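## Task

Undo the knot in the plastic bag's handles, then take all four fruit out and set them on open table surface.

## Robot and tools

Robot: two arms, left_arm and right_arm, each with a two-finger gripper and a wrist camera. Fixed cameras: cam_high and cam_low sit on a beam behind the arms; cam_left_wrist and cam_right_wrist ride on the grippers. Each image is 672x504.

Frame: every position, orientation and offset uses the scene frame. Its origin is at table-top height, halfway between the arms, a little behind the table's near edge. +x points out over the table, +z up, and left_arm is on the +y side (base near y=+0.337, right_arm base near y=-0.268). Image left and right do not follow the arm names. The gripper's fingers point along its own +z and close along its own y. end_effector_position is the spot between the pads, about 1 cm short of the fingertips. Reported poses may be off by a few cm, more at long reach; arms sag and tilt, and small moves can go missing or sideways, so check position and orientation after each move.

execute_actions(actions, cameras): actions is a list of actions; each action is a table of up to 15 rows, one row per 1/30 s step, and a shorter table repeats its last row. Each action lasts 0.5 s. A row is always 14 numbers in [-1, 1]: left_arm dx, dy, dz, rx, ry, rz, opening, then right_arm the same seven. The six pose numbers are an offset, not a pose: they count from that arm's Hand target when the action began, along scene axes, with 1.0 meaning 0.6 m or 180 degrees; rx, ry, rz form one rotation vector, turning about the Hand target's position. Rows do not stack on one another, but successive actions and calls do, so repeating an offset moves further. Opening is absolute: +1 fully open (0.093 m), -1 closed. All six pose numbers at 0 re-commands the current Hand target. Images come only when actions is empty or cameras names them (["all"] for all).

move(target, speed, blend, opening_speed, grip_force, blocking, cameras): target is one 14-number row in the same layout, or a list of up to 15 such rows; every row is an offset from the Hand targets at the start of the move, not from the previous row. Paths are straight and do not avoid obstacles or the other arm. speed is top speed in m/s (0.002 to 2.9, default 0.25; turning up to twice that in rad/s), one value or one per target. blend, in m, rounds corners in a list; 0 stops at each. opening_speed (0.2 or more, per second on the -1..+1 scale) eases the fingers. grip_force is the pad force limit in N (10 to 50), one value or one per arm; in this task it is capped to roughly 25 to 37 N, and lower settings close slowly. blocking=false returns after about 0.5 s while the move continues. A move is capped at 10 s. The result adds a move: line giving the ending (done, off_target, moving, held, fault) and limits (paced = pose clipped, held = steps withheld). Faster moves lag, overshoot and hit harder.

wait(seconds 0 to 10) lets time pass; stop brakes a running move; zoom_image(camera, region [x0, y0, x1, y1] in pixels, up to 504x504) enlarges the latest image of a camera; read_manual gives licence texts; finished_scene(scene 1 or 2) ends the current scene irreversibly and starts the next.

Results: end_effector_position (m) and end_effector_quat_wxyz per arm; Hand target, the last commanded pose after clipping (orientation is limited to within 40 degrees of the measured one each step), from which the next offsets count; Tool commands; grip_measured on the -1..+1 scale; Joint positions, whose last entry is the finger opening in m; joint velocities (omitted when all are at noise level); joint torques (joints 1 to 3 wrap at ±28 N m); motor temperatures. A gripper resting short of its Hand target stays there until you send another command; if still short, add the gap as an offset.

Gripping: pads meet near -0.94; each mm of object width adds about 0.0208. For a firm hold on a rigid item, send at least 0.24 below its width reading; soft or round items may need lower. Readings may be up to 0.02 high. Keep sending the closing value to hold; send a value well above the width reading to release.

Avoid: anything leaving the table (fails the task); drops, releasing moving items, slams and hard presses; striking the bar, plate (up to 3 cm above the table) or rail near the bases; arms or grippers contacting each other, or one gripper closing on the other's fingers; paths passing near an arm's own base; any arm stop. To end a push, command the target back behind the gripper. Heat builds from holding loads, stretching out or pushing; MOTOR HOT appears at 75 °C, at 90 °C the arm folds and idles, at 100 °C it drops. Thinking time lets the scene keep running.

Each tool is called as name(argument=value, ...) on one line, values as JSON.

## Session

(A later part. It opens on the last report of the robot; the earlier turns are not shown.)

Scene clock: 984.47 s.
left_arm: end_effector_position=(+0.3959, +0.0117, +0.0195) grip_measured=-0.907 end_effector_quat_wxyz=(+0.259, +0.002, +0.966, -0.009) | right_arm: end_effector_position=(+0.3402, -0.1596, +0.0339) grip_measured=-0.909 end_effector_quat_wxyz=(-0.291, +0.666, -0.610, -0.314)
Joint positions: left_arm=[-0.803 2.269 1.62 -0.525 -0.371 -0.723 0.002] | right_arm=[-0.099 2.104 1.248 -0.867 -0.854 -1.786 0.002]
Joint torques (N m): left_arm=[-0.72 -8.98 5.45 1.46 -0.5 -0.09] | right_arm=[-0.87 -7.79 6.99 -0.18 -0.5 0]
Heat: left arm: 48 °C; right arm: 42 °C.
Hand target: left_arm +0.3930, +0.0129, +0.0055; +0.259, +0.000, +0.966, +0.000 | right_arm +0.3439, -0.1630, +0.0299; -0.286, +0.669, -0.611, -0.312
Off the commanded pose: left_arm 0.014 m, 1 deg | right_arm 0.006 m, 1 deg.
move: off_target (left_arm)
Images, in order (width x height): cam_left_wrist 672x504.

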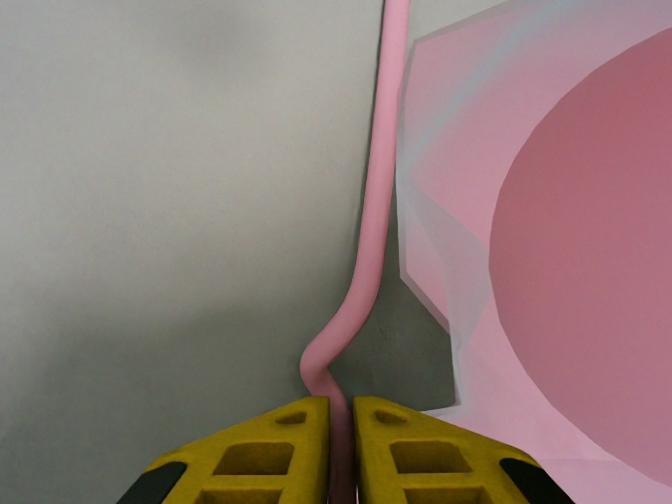

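move(target=[0.0117,0.0533,0.2325,0,0,0,-1, 0.0333,-0.0317,0.1667,0,0,0,-1], speed=0.14, cameras=["cam_high","cam_left_wrist","cam_right_wrist"])

Scene clock: 991.33 s.
left_arm: end_effector_position=(+0.4017, +0.0423, +0.1298) grip_measured=-0.907 end_effector_quat_wxyz=(+0.259, -0.004, +0.966, +0.002) | right_arm: end_effector_position=(+0.3601, -0.1774, +0.1136) grip_measured=-0.909 end_effector_quat_wxyz=(-0.277, +0.655, -0.617, -0.336)
Joint positions: left_arm=[-0.755 2.106 1.809 -0.877 -0.371 -0.689 0.002] | right_arm=[-0.141 2.093 1.57 -1.303 -0.851 -1.847 0.002]
Joint torques (N m): left_arm=[0.08 -11.62 9.66 0.8 -0.26 0.15] | right_arm=[-0.84 -13.33 7.57 -0.36 -0.43 0.02]
Heat: left arm: 48 °C; right arm: 43 °C.
Hand target: left_arm +0.4001, +0.0450, +0.1449; +0.259, +0.000, +0.966, +0.000 | right_arm +0.3639, -0.1820, +0.1298; -0.286, +0.669, -0.611, -0.312
Off the commanded pose: left_arm 0.015 m, 1 deg | right_arm 0.017 m, 3 deg.
move: off_target (left_arm, right_arm)
Images, in order (width x height): cam_high 672x504, cam_left_wrist 672x504, cam_right_wrist 672x504.

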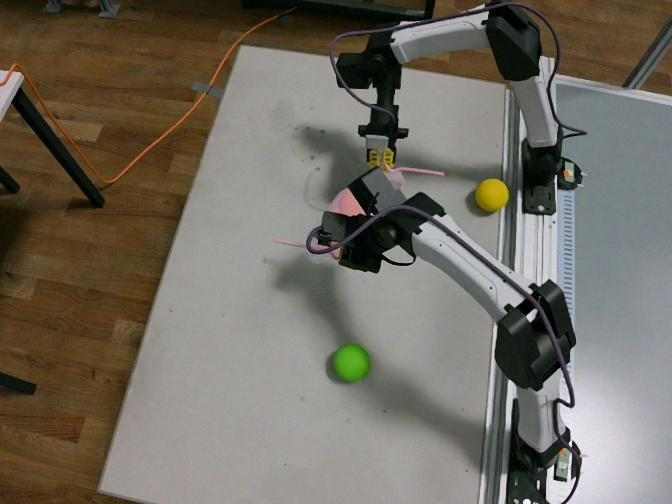

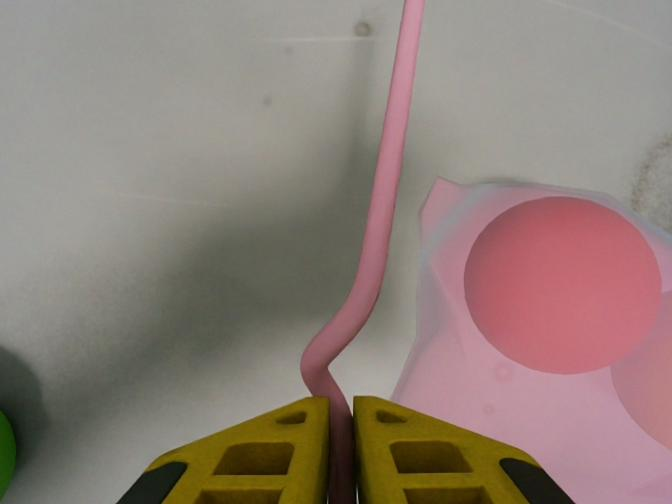

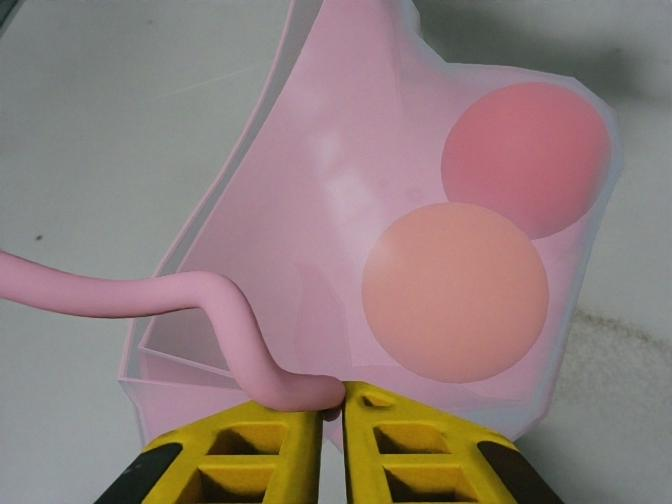

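move(target=[0.0833,-0.008,0.0,0,0,0,-1, 0.09,0.0,-0.012,0,0,0,-1], speed=0.12, cameras=["cam_high","cam_left_wrist","cam_right_wrist"])

zoom_image(camera="cam_high", region=[270, 120, 450, 290])

Scene clock: 997.80 s.
left_arm: end_effector_position=(+0.4544, +0.0418, +0.1491) grip_measured=-0.907 end_effector_quat_wxyz=(+0.276, -0.012, +0.961, -0.004) | right_arm: end_effector_position=(+0.4158, -0.1834, +0.1262) grip_measured=-0.909 end_effector_quat_wxyz=(-0.295, +0.667, -0.610, -0.310)
Joint positions: left_arm=[-0.685 2.252 2.102 -0.963 -0.358 -0.625 0.002] | right_arm=[-0.141 2.255 1.897 -1.398 -0.848 -1.844 0.002]
Joint torques (N m): left_arm=[-0.34 -9.65 10.17 0.92 -0.06 0.14] | right_arm=[0.31 -9.76 8.05 -0.23 -0.5 0.17]
Motor temperatures (°C): left_arm=[22 45 49 39 22 24 22] | right_arm=[24 45 35 27 25 26 25]
Heat: left arm: 49 °C; right arm: 45 °C.
Hand target: left_arm +0.4500, +0.0402, +0.1450; +0.259, +0.000, +0.966, +0.000 | right_arm +0.4178, -0.1820, +0.1226; -0.286, +0.669, -0.611, -0.312
Off the commanded pose: left_arm 0.006 m, 3 deg | right_arm 0.004 m, 1 deg.
move: off_target (left_arm)
Images, in order (width x height): cam_high 672x504, cam_left_wrist 672x504, cam_right_wrist 672x504.

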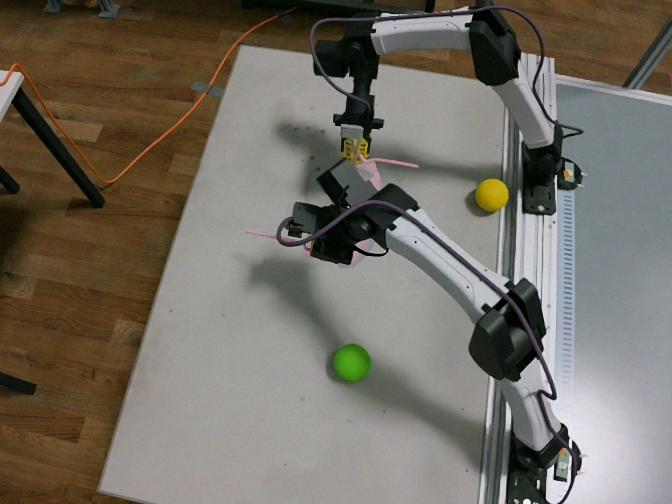

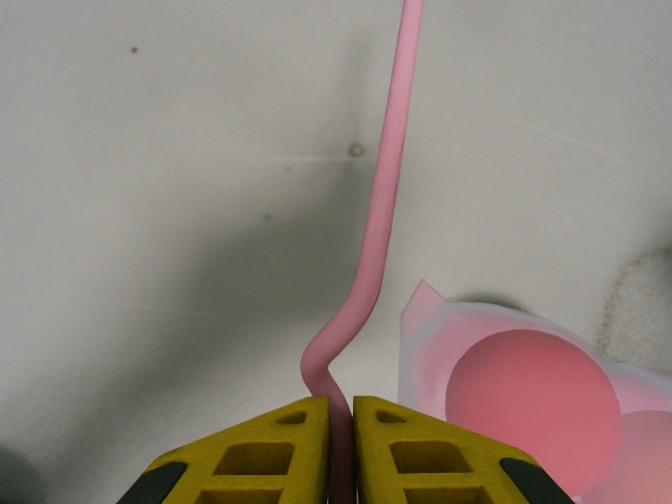

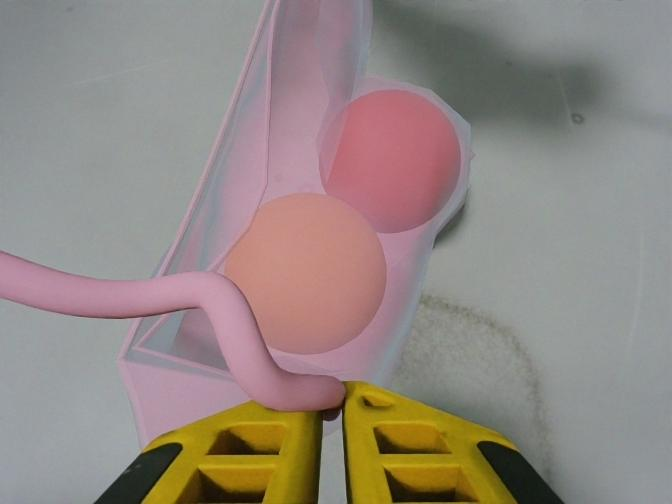

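Scaled by 2.800 from the camera's 672x504 image, which has a finer 960x720 frame.

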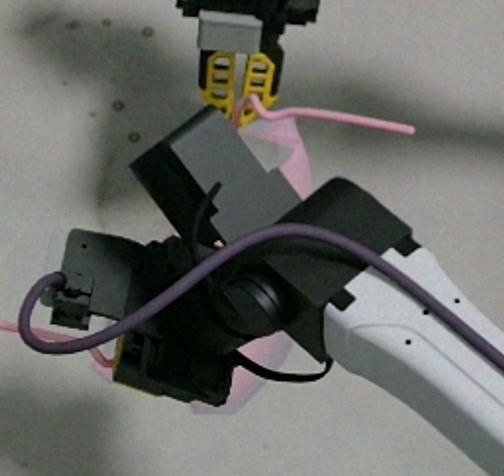

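move(target=[0.0667,0.0,-0.01,0,0,0,-1, 0.0667,0.0,-0.01,0,0,0,-1], speed=0.12, cameras=["cam_high","cam_left_wrist","cam_right_wrist"])

Scene clock: 1007.90 s.
left_arm: end_effector_position=(+0.4954, +0.0416, +0.1447) grip_measured=-0.907 end_effector_quat_wxyz=(+0.278, -0.012, +0.961, -0.004) | right_arm: end_effector_position=(+0.4570, -0.1857, +0.1233) grip_measured=-0.909 end_effector_quat_wxyz=(-0.296, +0.666, -0.611, -0.307)
Joint positions: left_arm=[-0.634 2.441 2.41 -1.064 -0.336 -0.576 0.002] | right_arm=[-0.137 2.456 2.238 -1.525 -0.848 -1.831 0.002]
Joint torques (N m): left_arm=[-0.4 -10.51 9.98 0.95 -0.05 0.16] | right_arm=[0.76 -10.65 8.17 -0.25 -0.53 0.17]
Heat: left arm: 50 °C; right arm: 44 °C.
Hand target: left_arm +0.4901, +0.0400, +0.1390; +0.259, +0.000, +0.966, -0.001 | right_arm +0.4578, -0.1819, +0.1167; -0.286, +0.669, -0.611, -0.312
Off the commanded pose: left_arm 0.008 m, 3 deg | right_arm 0.008 m, 1 deg.
move: off_target (left_arm)
Images, in order (width x height): cam_high 672x504, cam_left_wrist 672x504, cam_right_wrist 672x504.

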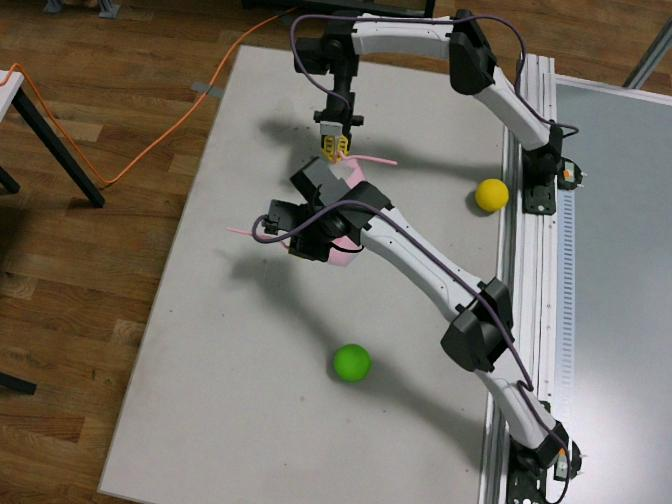

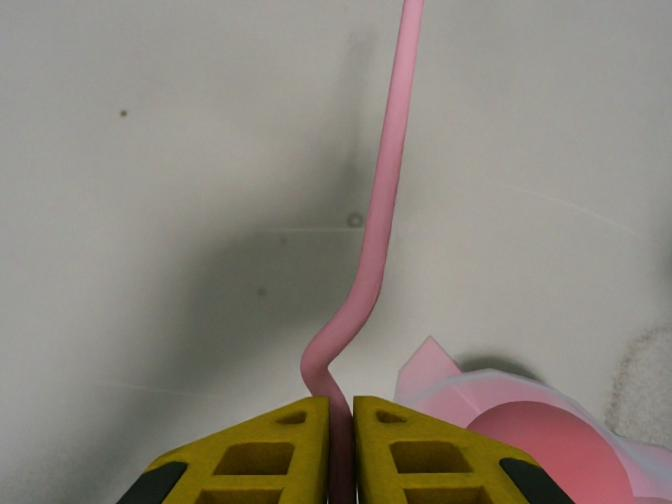

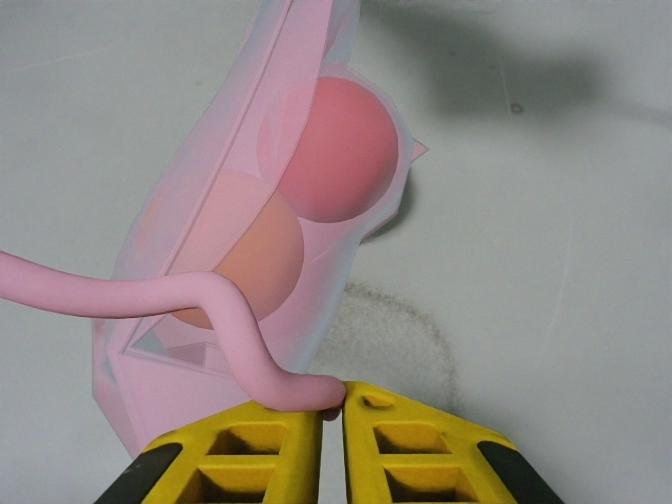

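zoom_image(camera="cam_right_wrist", region=[70, 0, 450, 420])

Scaled by 1.200 from the camera's 672x504 image, which has a finer 960x720 frame.

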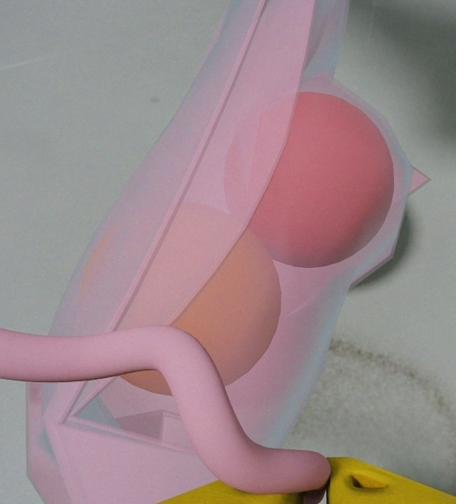

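move(target=[0.0,0.0,-0.06,0,0,0,-1, 0.0,0.0,-0.06,0,0,0,-1], speed=0.1, cameras=["cam_left_wrist","cam_right_wrist"])

zoom_image(camera="cam_right_wrist", region=[70, 0, 450, 420])

Scene clock: 1021.80 s.
left_arm: end_effector_position=(+0.4870, +0.0468, +0.1005) grip_measured=-0.907 end_effector_quat_wxyz=(+0.250, -0.006, +0.968, +0.016) | right_arm: end_effector_position=(+0.4598, -0.1854, +0.0936) grip_measured=-0.909 end_effector_quat_wxyz=(-0.297, +0.667, -0.611, -0.306)
Joint positions: left_arm=[-0.634 2.441 2.262 -0.986 -0.336 -0.576 0.002] | right_arm=[-0.137 2.476 2.157 -1.421 -0.848 -1.831 0.002]
Joint torques (N m): left_arm=[-0.25 -12.59 6.41 1.6 -0.07 0.16] | right_arm=[0.64 -11.43 5.09 0.01 -0.5 0.11]
Heat: left arm: 51 °C; right arm: 45 °C.
Hand target: left_arm +0.4900, +0.0401, +0.1029; +0.259, +0.000, +0.966, +0.000 | right_arm +0.4578, -0.1819, +0.0807; -0.286, +0.669, -0.611, -0.312
Off the commanded pose: left_arm 0.008 m, 2 deg | right_arm 0.013 m, 1 deg.
move: off_target (right_arm)
Images, in order (width x height): cam_left_wrist 672x504, cam_right_wrist 672x504.

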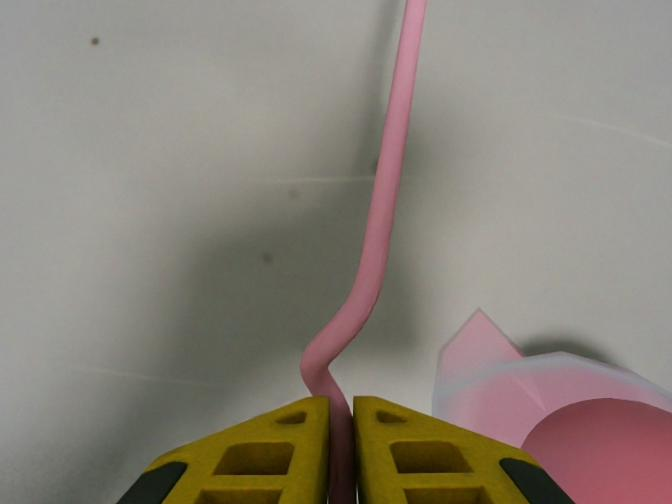

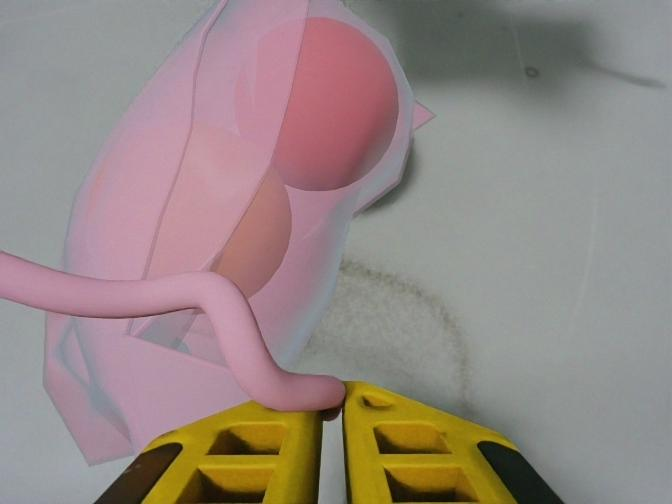

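Scaled by 1.200 from the camera's 672x504 image, which has a finer 960x720 frame.

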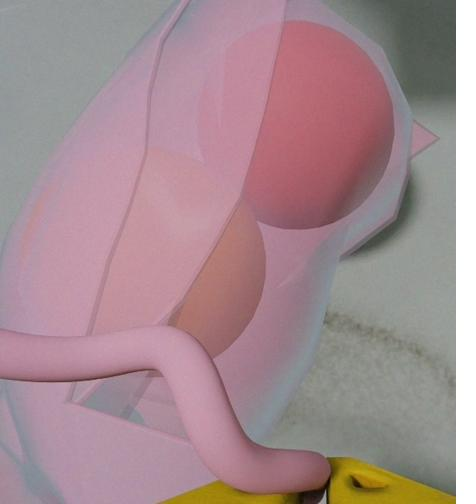

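zoom_image(camera="cam_right_wrist", region=[80, 100, 320, 340])

Scaled by 2.100 from the camera's 672x504 image, which has a finer 960x720 frame.

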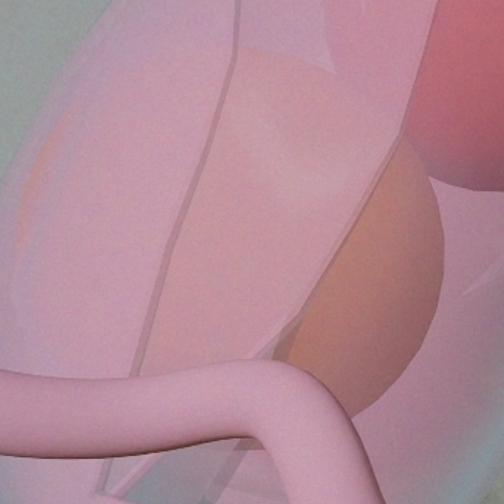

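move(target=[[-0.02,0.0,0.05,0,0,0,-1, -0.02,0.0,0.05,0,0,0,-1],[-0.13,0.0,0.04,0,0,0,-1, -0.12,0.0,0.05,0,0,0,-1]], speed=0.14, blend=[0.02,0], cameras=["cam_left_wrist","cam_right_wrist"])

zoom_image(camera="cam_right_wrist", region=[70, 0, 574, 420])

Scene clock: 1049.93 s.
left_arm: end_effector_position=(+0.4072, +0.0429, +0.1118) grip_measured=-0.907 end_effector_quat_wxyz=(+0.232, +0.011, +0.973, +0.013) | right_arm: end_effector_position=(+0.3853, -0.1787, +0.0983) grip_measured=-0.909 end_effector_quat_wxyz=(-0.276, +0.659, -0.615, -0.333)
Joint positions: left_arm=[-0.737 2.172 1.864 -0.915 -0.341 -0.654 0.002] | right_arm=[-0.137 2.206 1.691 -1.308 -0.846 -1.851 0.002]
Joint torques (N m): left_arm=[-0.44 -12.89 6.22 1.53 -0.53 -0.13] | right_arm=[-0.7 -15.02 4.42 -0.1 -0.47 0.1]
Motor temperatures (°C): left_arm=[22 48 47 39 21 24 22] | right_arm=[24 52 35 26 25 26 25]
Heat: left arm: 48 °C; right arm: 52 °C.
Hand target: left_arm +0.4120, +0.0402, +0.1270; +0.259, +0.000, +0.966, +0.000 | right_arm +0.3860, -0.1819, +0.1108; -0.286, +0.669, -0.611, -0.312
Off the commanded pose: left_arm 0.016 m, 4 deg | right_arm 0.013 m, 3 deg.
move: off_target (left_arm, right_arm); blend cut to 0.016 m at target 1
Images, in order (width x height): cam_left_wrist 672x504, cam_right_wrist 672x504.

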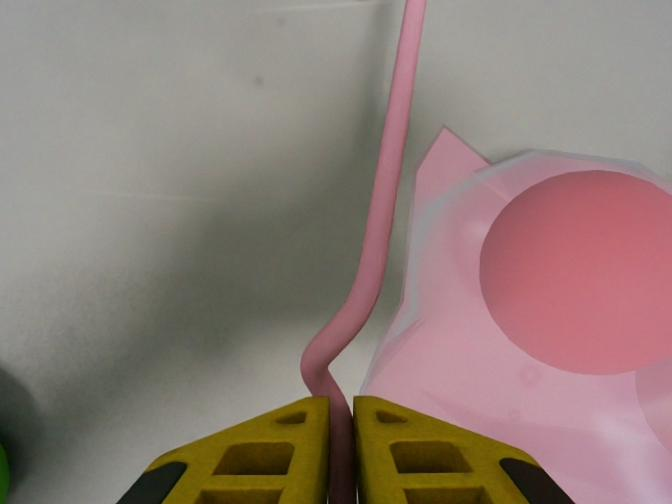

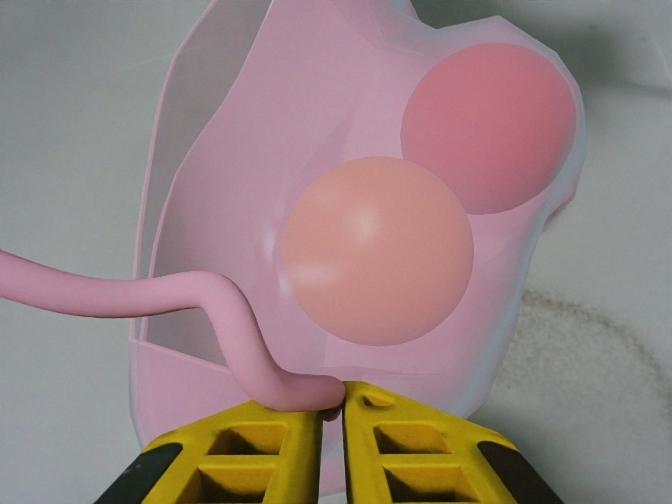

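Scaled by 1.000.

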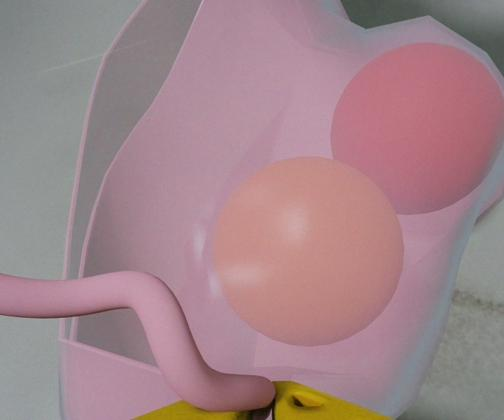

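move(target=[0.0,0.0,-0.1,0,0,0,-1, 0.0,0.0,-0.085,0,0,0,-1], speed=0.12, cameras=["cam_left_wrist","cam_right_wrist"])

Scene clock: 1056.70 s.
left_arm: end_effector_position=(+0.4079, +0.0415, +0.0718) grip_measured=-0.907 end_effector_quat_wxyz=(+0.248, +0.007, +0.969, +0.000) | right_arm: end_effector_position=(+0.3883, -0.1784, +0.0704) grip_measured=-0.909 end_effector_quat_wxyz=(-0.294, +0.670, -0.607, -0.310)
Joint positions: left_arm=[-0.737 2.169 1.685 -0.696 -0.341 -0.654 0.002] | right_arm=[-0.137 2.206 1.586 -1.138 -0.846 -1.851 0.002]
Joint torques (N m): left_arm=[-0.39 -9.48 6.22 1.54 -0.54 -0.09] | right_arm=[-1.01 -9.54 4.37 -0.03 -0.51 0.06]
Motor temperatures (°C): left_arm=[22 51 46 39 22 24 22] | right_arm=[24 55 35 26 25 26 25]
Heat: left arm: 51 °C; right arm: 55 °C.
Hand target: left_arm +0.4121, +0.0401, +0.0671; +0.259, +0.000, +0.966, +0.000 | right_arm +0.3859, -0.1819, +0.0598; -0.286, +0.669, -0.611, -0.312
Off the commanded pose: left_arm 0.006 m, 2 deg | right_arm 0.011 m, 1 deg.
move: off_target (right_arm)
Images, in order (width x height): cam_left_wrist 672x504, cam_right_wrist 672x504.

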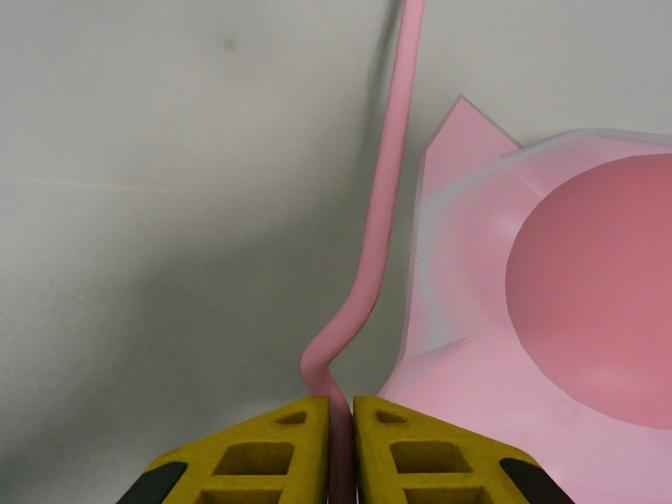

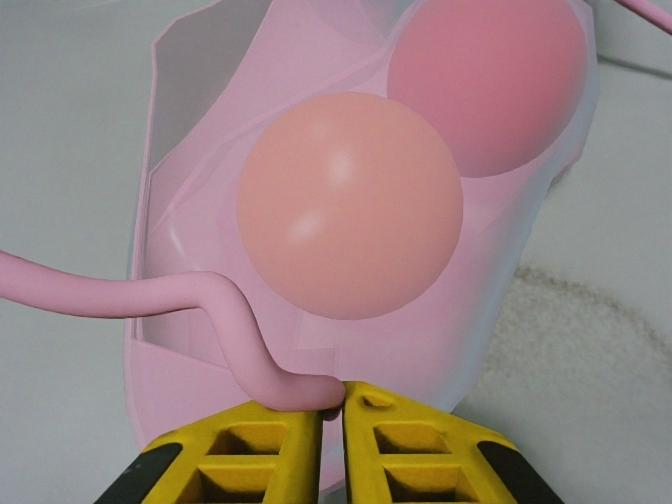

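move(target=[[0.0,0.0,0.12,0,0,0,-1, 0.0,0.0,0.12,0,0,0,-1],[0.055,0.0,0.185,0,0,0,-1, 0.055,0.0,0.17,0,0,0,-1]], speed=0.15, blend=[0.03,0], cameras=["cam_left_wrist","cam_right_wrist"])

zoom_image(camera="cam_right_wrist", region=[70, 0, 574, 420])

Scene clock: 1099.90 s.
left_arm: end_effector_position=(+0.4484, +0.0385, +0.1804) grip_measured=-0.907 end_effector_quat_wxyz=(+0.270, -0.009, +0.963, -0.011) | right_arm: end_effector_position=(+0.4168, -0.1829, +0.1643) grip_measured=-0.909 end_effector_quat_wxyz=(-0.293, +0.667, -0.611, -0.311)
Joint positions: left_arm=[-0.693 2.267 2.256 -1.107 -0.341 -0.631 0.002] | right_arm=[-0.137 2.252 2.043 -1.547 -0.846 -1.837 0.002]
Joint torques (N m): left_arm=[-0.39 -9.8 9.88 0.9 -0.28 0.19] | right_arm=[0.13 -10.02 8.25 -0.27 -0.53 0.14]
Heat: left arm: 49 °C; right arm: 52 °C.
Hand target: left_arm +0.4451, +0.0402, +0.1781; +0.259, +0.000, +0.966, +0.000 | right_arm +0.4189, -0.1819, +0.1618; -0.286, +0.669, -0.611, -0.312
Off the commanded pose: left_arm 0.004 m, 2 deg | right_arm 0.003 m, 1 deg.
move: done; blend cut to 0.0255 m at target 1
Images, in order (width x height): cam_left_wrist 672x504, cam_right_wrist 672x504.

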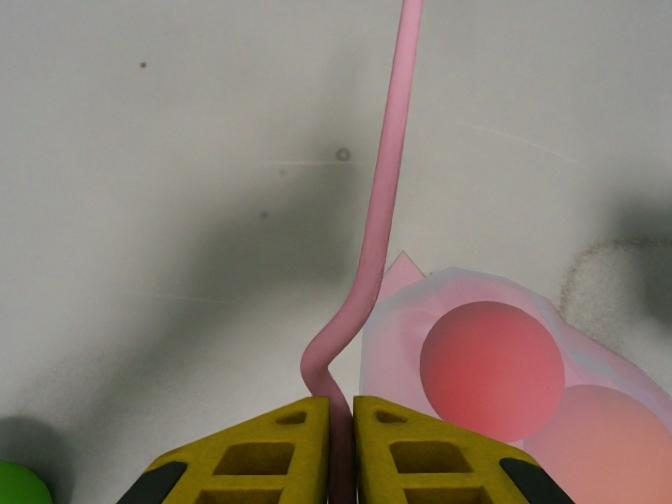

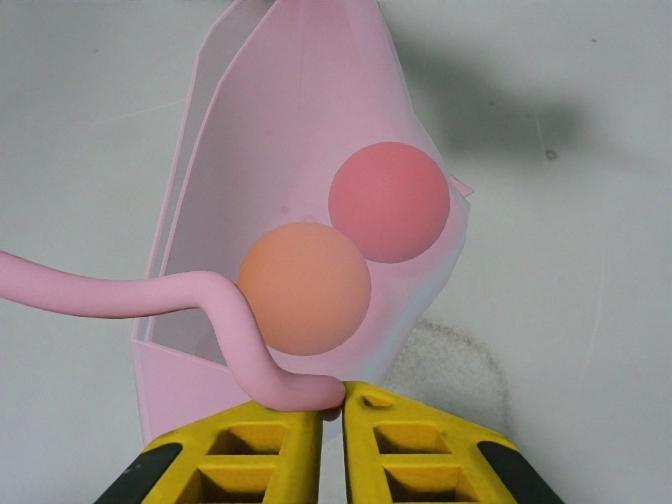

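Scaled by 1.000.

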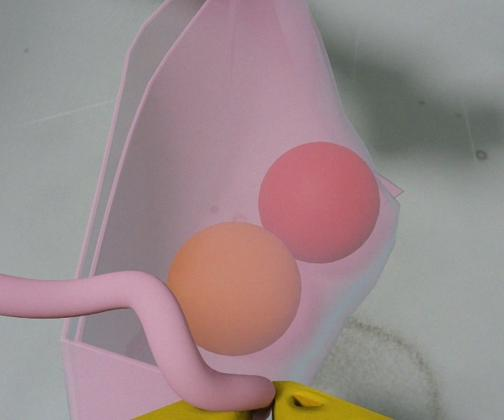

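move(target=[0.0,0.08,0.0,0,0,0,-1, 0.0,-0.055,0.0,0,0,0,-1], speed=0.12, cameras=["cam_left_wrist","cam_right_wrist"])

Scene clock: 1109.17 s.
left_arm: end_effector_position=(+0.4438, +0.0911, +0.1669) grip_measured=-0.907 end_effector_quat_wxyz=(+0.245, -0.005, +0.969, +0.015) | right_arm: end_effector_position=(+0.4197, -0.2124, +0.1640) grip_measured=-0.910 end_effector_quat_wxyz=(-0.307, +0.658, -0.620, -0.298)
Joint positions: left_arm=[-0.611 2.145 2.03 -1.053 -0.318 -0.555 0.002] | right_arm=[-0.208 2.252 2.043 -1.56 -0.846 -1.887 0.002]
Joint torques (N m): left_arm=[-0.18 -12.46 6.31 1.53 -0.16 0.19] | right_arm=[-0.38 -11.03 6.69 -0.26 -0.41 -0.02]
Heat: left arm: 48 °C; right arm: 52 °C.
Hand target: left_arm +0.4451, +0.0882, +0.1780; +0.259, +0.000, +0.966, +0.000 | right_arm +0.4189, -0.2149, +0.1617; -0.286, +0.669, -0.611, -0.312
Off the commanded pose: left_arm 0.012 m, 3 deg | right_arm 0.003 m, 3 deg.
joint sent to its limit (right arm) — joint 4 (wrist pitch), lower limit. The joint targets are off in orientation, not in position.
move: off_target (left_arm, right_arm)
Images, in order (width x height): cam_left_wrist 672x504, cam_right_wrist 672x504.

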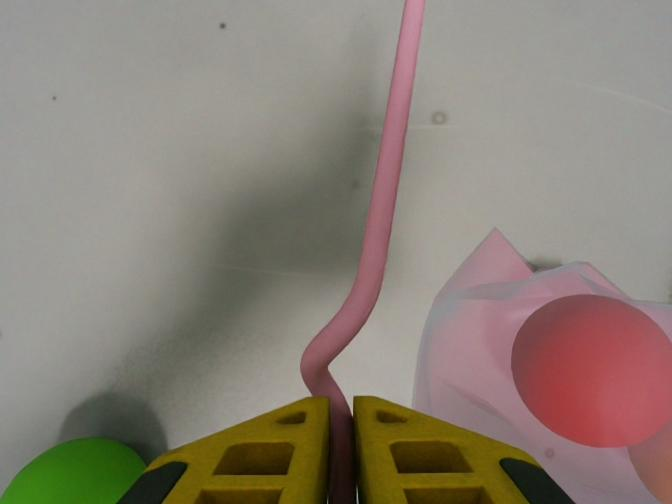

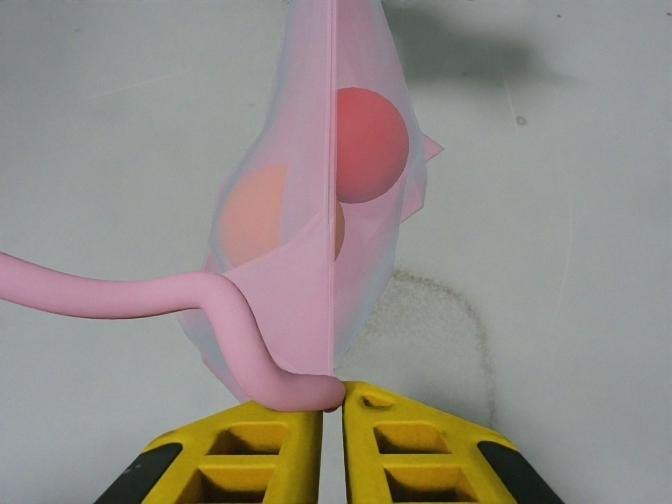

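move(target=[0.1367,-0.0367,-0.01,0,-0.1389,0,-1, -0.1217,0.0567,0.0,0,0,0,-1], speed=0.1, cameras=["cam_left_wrist","cam_right_wrist"])

Scene clock: 1127.33 s.
left_arm: end_effector_position=(+0.5219, +0.0662, +0.1781) grip_measured=-0.907 end_effector_quat_wxyz=(+0.450, +0.001, +0.893, -0.009) | right_arm: end_effector_position=(+0.3492, -0.1827, +0.1520) grip_measured=-0.910 end_effector_quat_wxyz=(-0.282, +0.660, -0.614, -0.327)
Joint positions: left_arm=[-0.611 2.149 1.813 -0.383 -0.476 -0.386 0.002] | right_arm=[-0.155 2.009 1.605 -1.418 -0.845 -1.871 0.002]
Joint torques (N m): left_arm=[-0.32 -9.51 6.95 2.37 -0.59 0.19] | right_arm=[0.49 -13.15 4.55 -0.12 -0.48 0.24]
Heat: left arm: 54 °C; right arm: 54 °C.
Hand target: left_arm +0.5271, +0.0661, +0.1721; +0.462, +0.000, +0.887, +0.000 | right_arm +0.3459, -0.1810, +0.1616; -0.286, +0.669, -0.611, -0.312
Off the commanded pose: left_arm 0.008 m, 2 deg | right_arm 0.010 m, 2 deg.
move: done
Images, in order (width x height): cam_left_wrist 672x504, cam_right_wrist 672x504.

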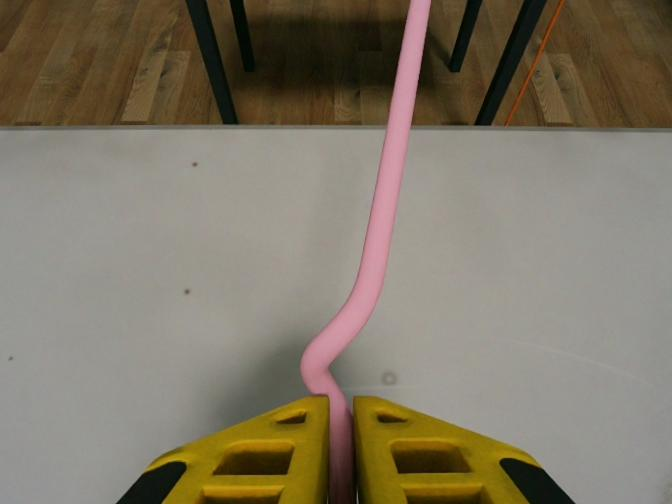

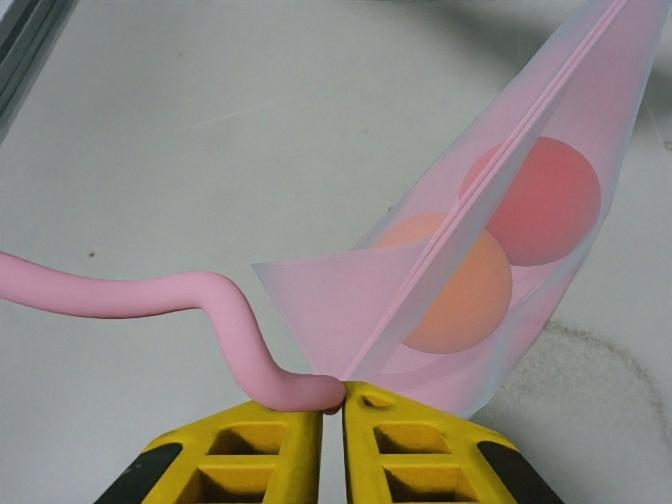

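move(target=[[0.03,-0.02,0.0,0,0,0,-1, 0.0133,-0.0083,0.0,0,0,0,-1],[0.014,-0.048,-0.1,0,0,0,-1, 0.0223,0.0057,-0.083,0,0,0,-1]], speed=0.1, blend=[0.01,0], cameras=["cam_high","cam_right_wrist"])

Scene clock: 1137.27 s.
left_arm: end_effector_position=(+0.5330, +0.0411, +0.1141) grip_measured=-0.907 end_effector_quat_wxyz=(+0.449, +0.010, +0.894, +0.003) | right_arm: end_effector_position=(+0.3613, -0.1802, +0.1210) grip_measured=-0.910 end_effector_quat_wxyz=(-0.297, +0.670, -0.608, -0.306)
Joint positions: left_arm=[-0.641 2.307 1.821 -0.253 -0.51 -0.387 0.002] | right_arm=[-0.146 2.035 1.529 -1.246 -0.845 -1.855 0.002]
Joint torques (N m): left_arm=[-0.79 -10.78 7.16 2.33 -0.56 -0.11] | right_arm=[0.66 -8.36 4.89 -0.01 -0.53 0.22]
Motor temperatures (°C): left_arm=[22 51 45 40 22 24 23] | right_arm=[24 55 35 25 25 26 25]
Heat: left arm: 51 °C; right arm: 55 °C.
Hand target: left_arm +0.5354, +0.0373, +0.1120; +0.462, +0.000, +0.887, +0.000 | right_arm +0.3593, -0.1775, +0.1119; -0.286, +0.669, -0.611, -0.312
Off the commanded pose: left_arm 0.005 m, 2 deg | right_arm 0.010 m, 2 deg.
move: done
Images, in order (width x height): cam_high 672x504, cam_right_wrist 672x504.

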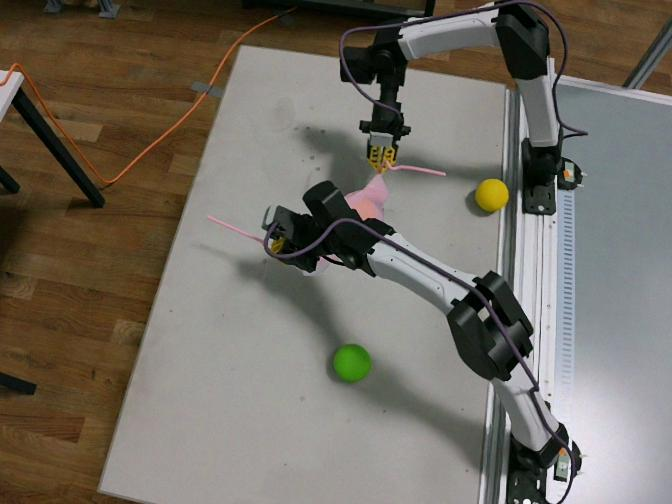

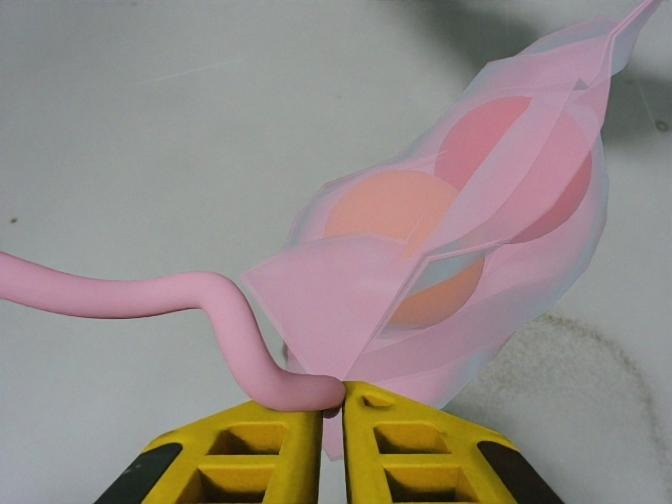

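zoom_image(camera="cam_right_wrist", region=[230, 0, 672, 420])

Scaled by 1.140 from the camera's 672x504 image, which has a finer 960x720 frame.

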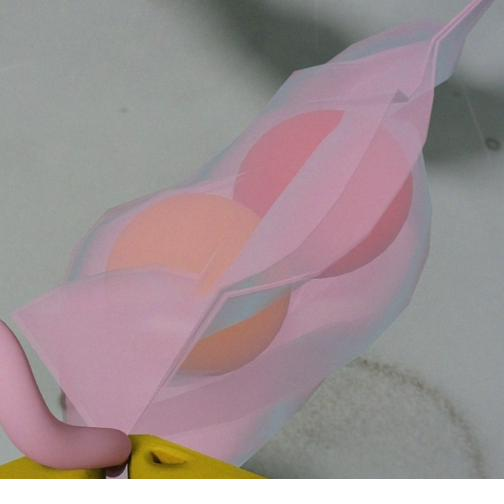

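move(target=[0.01,0.02,0.08,0,0,0,-1, 0.0,0.0,-0.13,0,0,0,-1], speed=0.1, cameras=["cam_high","cam_right_wrist"])

zoom_image(camera="cam_right_wrist", region=[230, 0, 672, 420])

Scene clock: 1164.03 s.
left_arm: end_effector_position=(+0.5416, +0.0447, +0.1347) grip_measured=-0.907 end_effector_quat_wxyz=(+0.457, +0.001, +0.889, +0.000) | right_arm: end_effector_position=(+0.3637, -0.1790, +0.0437) grip_measured=-0.910 end_effector_quat_wxyz=(-0.297, +0.670, -0.608, -0.305)
Joint positions: left_arm=[-0.628 2.301 1.879 -0.294 -0.51 -0.387 0.002] | right_arm=[-0.146 2.16 1.392 -0.984 -0.845 -1.855 0.002]
Joint torques (N m): left_arm=[0.24 -14.3 10.76 1.44 -0.31 0.15] | right_arm=[0.36 -8.75 4.37 -0.04 -0.5 0.14]
Motor temperatures (°C): left_arm=[22 50 46 41 22 24 23] | right_arm=[24 48 34 25 25 26 25]
Heat: left arm: 50 °C; right arm: 48 °C.
Hand target: left_arm +0.5415, +0.0492, +0.1600; +0.462, +0.000, +0.887, +0.000 | right_arm +0.3593, -0.1775, +0.0340; -0.286, +0.669, -0.611, -0.312
Off the commanded pose: left_arm 0.026 m, 1 deg | right_arm 0.011 m, 2 deg.
move: off_target (left_arm, right_arm)
Images, in order (width x height): cam_high 672x504, cam_right_wrist 672x504.

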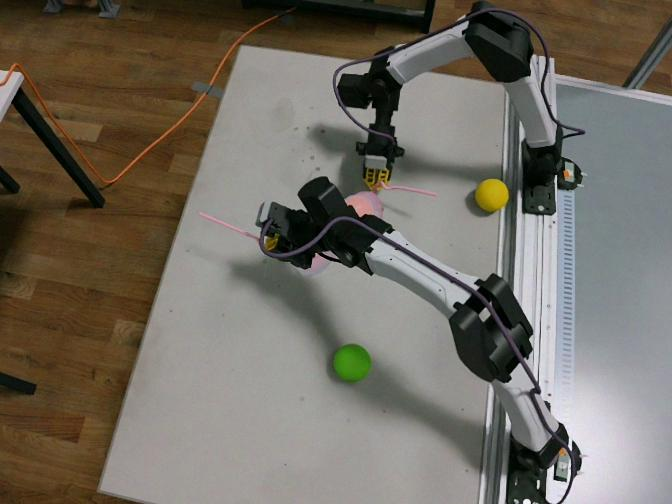

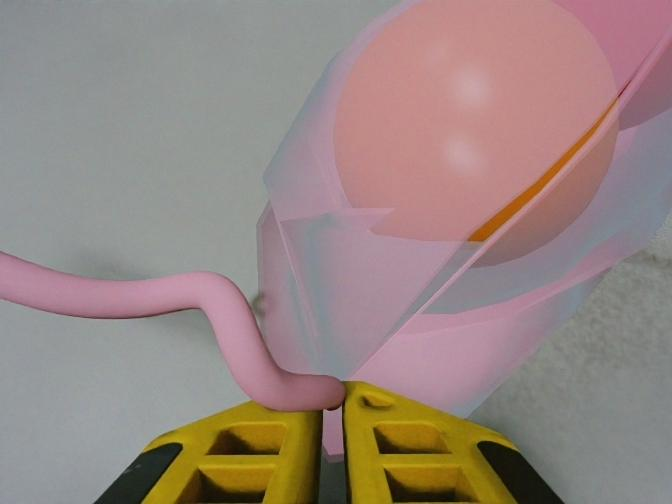

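Scaled by 1.140 from the camera's 672x504 image, which has a finer 960x720 frame.

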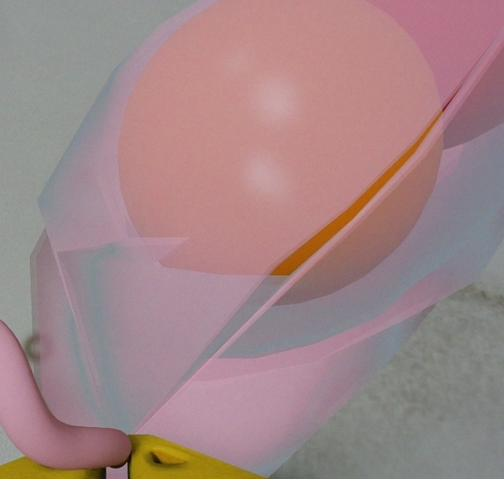

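move(target=[-0.05,0.03,0.0,0,0,0,-1, -0.05,0.012,0.01,0,0,0,-1], speed=0.1, cameras=["cam_right_wrist"])

zoom_image(camera="cam_right_wrist", region=[230, 0, 672, 420])

Scene clock: 1169.70 s.
left_arm: end_effector_position=(+0.5090, +0.0653, +0.1392) grip_measured=-0.907 end_effector_quat_wxyz=(+0.440, +0.009, +0.898, +0.010) | right_arm: end_effector_position=(+0.3303, -0.1704, +0.0327) grip_measured=-0.910 end_effector_quat_wxyz=(-0.286, +0.663, -0.612, -0.324)
Joint positions: left_arm=[-0.633 2.158 1.692 -0.294 -0.51 -0.387 0.002] | right_arm=[-0.133 2.106 1.238 -0.921 -0.851 -1.843 0.002]
Joint torques (N m): left_arm=[0.01 -13.61 6.84 2.16 -0.36 0.04] | right_arm=[0.21 -12.62 3.63 -0.13 -0.47 0.22]
Heat: left arm: 52 °C; right arm: 48 °C.
Hand target: left_arm +0.5115, +0.0673, +0.1601; +0.462, +0.000, +0.887, +0.000 | right_arm +0.3294, -0.1703, +0.0399; -0.286, +0.669, -0.611, -0.312
Off the commanded pose: left_arm 0.021 m, 3 deg | right_arm 0.007 m, 2 deg.
move: off_target (left_arm)
Images, in order (width x height): cam_right_wrist 672x504.

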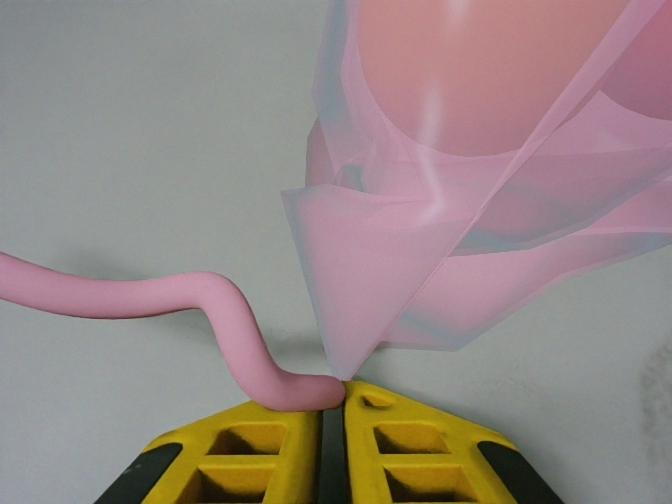

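Scaled by 1.140 from the camera's 672x504 image, which has a finer 960x720 frame.

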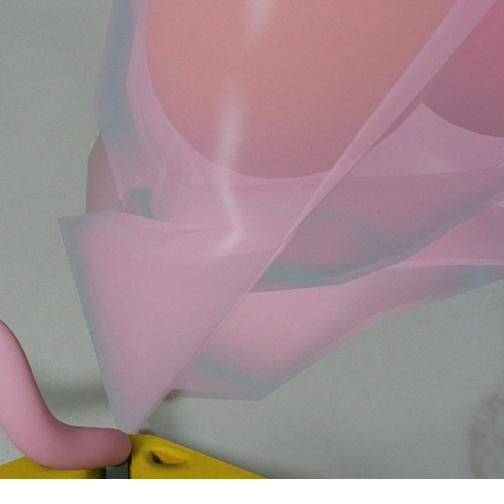

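move(target=[[-0.2,0.02,0.0,0,0.08,0,-1, -0.04,0.03,0.0,0,0,0,-1],[-0.3,0.02,-0.19,0,0.12,0,-1, -0.05,0.03,-0.02,0,0,0,-1]], speed=0.16, blend=[0.03,0], cameras=["cam_high","cam_left_wrist","cam_right_wrist"])

Scene clock: 1190.53 s.
left_arm: end_effector_position=(+0.3327, +0.0868, +0.0517) grip_measured=-0.907 end_effector_quat_wxyz=(+0.288, +0.003, +0.958, +0.016) | right_arm: end_effector_position=(+0.2984, -0.1538, +0.0228) grip_measured=-0.910 end_effector_quat_wxyz=(-0.281, +0.662, -0.614, -0.324)
Joint positions: left_arm=[-0.819 1.886 1.139 -0.418 -0.452 -0.718 0.002] | right_arm=[-0.087 2.021 1.052 -0.773 -0.854 -1.77 0.002]
Joint torques (N m): left_arm=[-0.81 -7.04 5.82 1.62 -0.15 -0.14] | right_arm=[0.49 -11.26 3.38 0.06 -0.54 0.24]
Motor temperatures (°C): left_arm=[22 58 47 41 22 24 23] | right_arm=[24 54 33 24 25 26 25]
Heat: left arm: 58 °C; right arm: 54 °C.
Hand target: left_arm +0.3315, +0.0793, +0.0460; +0.287, +0.000, +0.958, +0.000 | right_arm +0.2993, -0.1523, +0.0279; -0.286, +0.669, -0.611, -0.312
Off the commanded pose: left_arm 0.009 m, 2 deg | right_arm 0.005 m, 2 deg.
move: done
Images, in order (width x height): cam_high 672x504, cam_left_wrist 672x504, cam_right_wrist 672x504.

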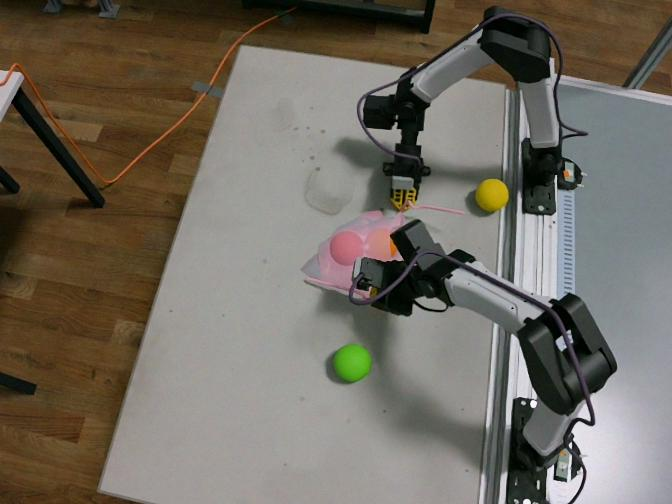

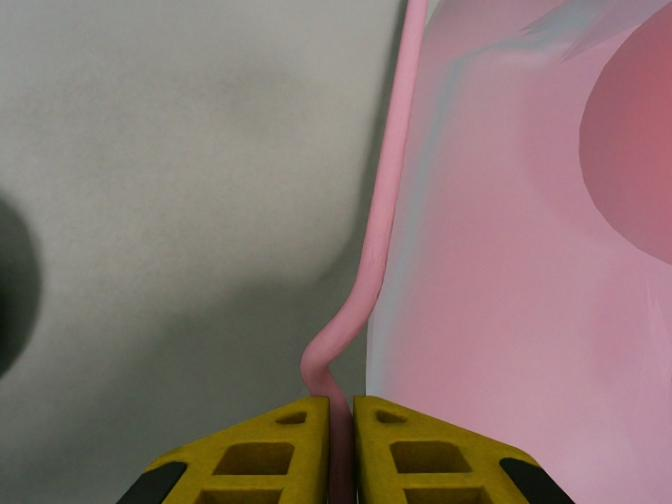

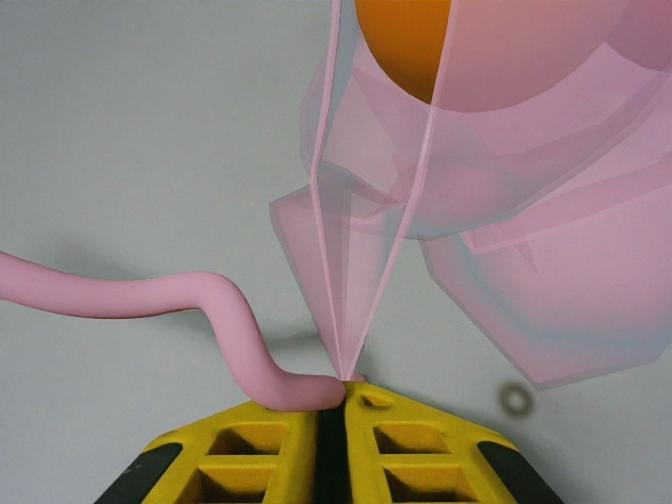

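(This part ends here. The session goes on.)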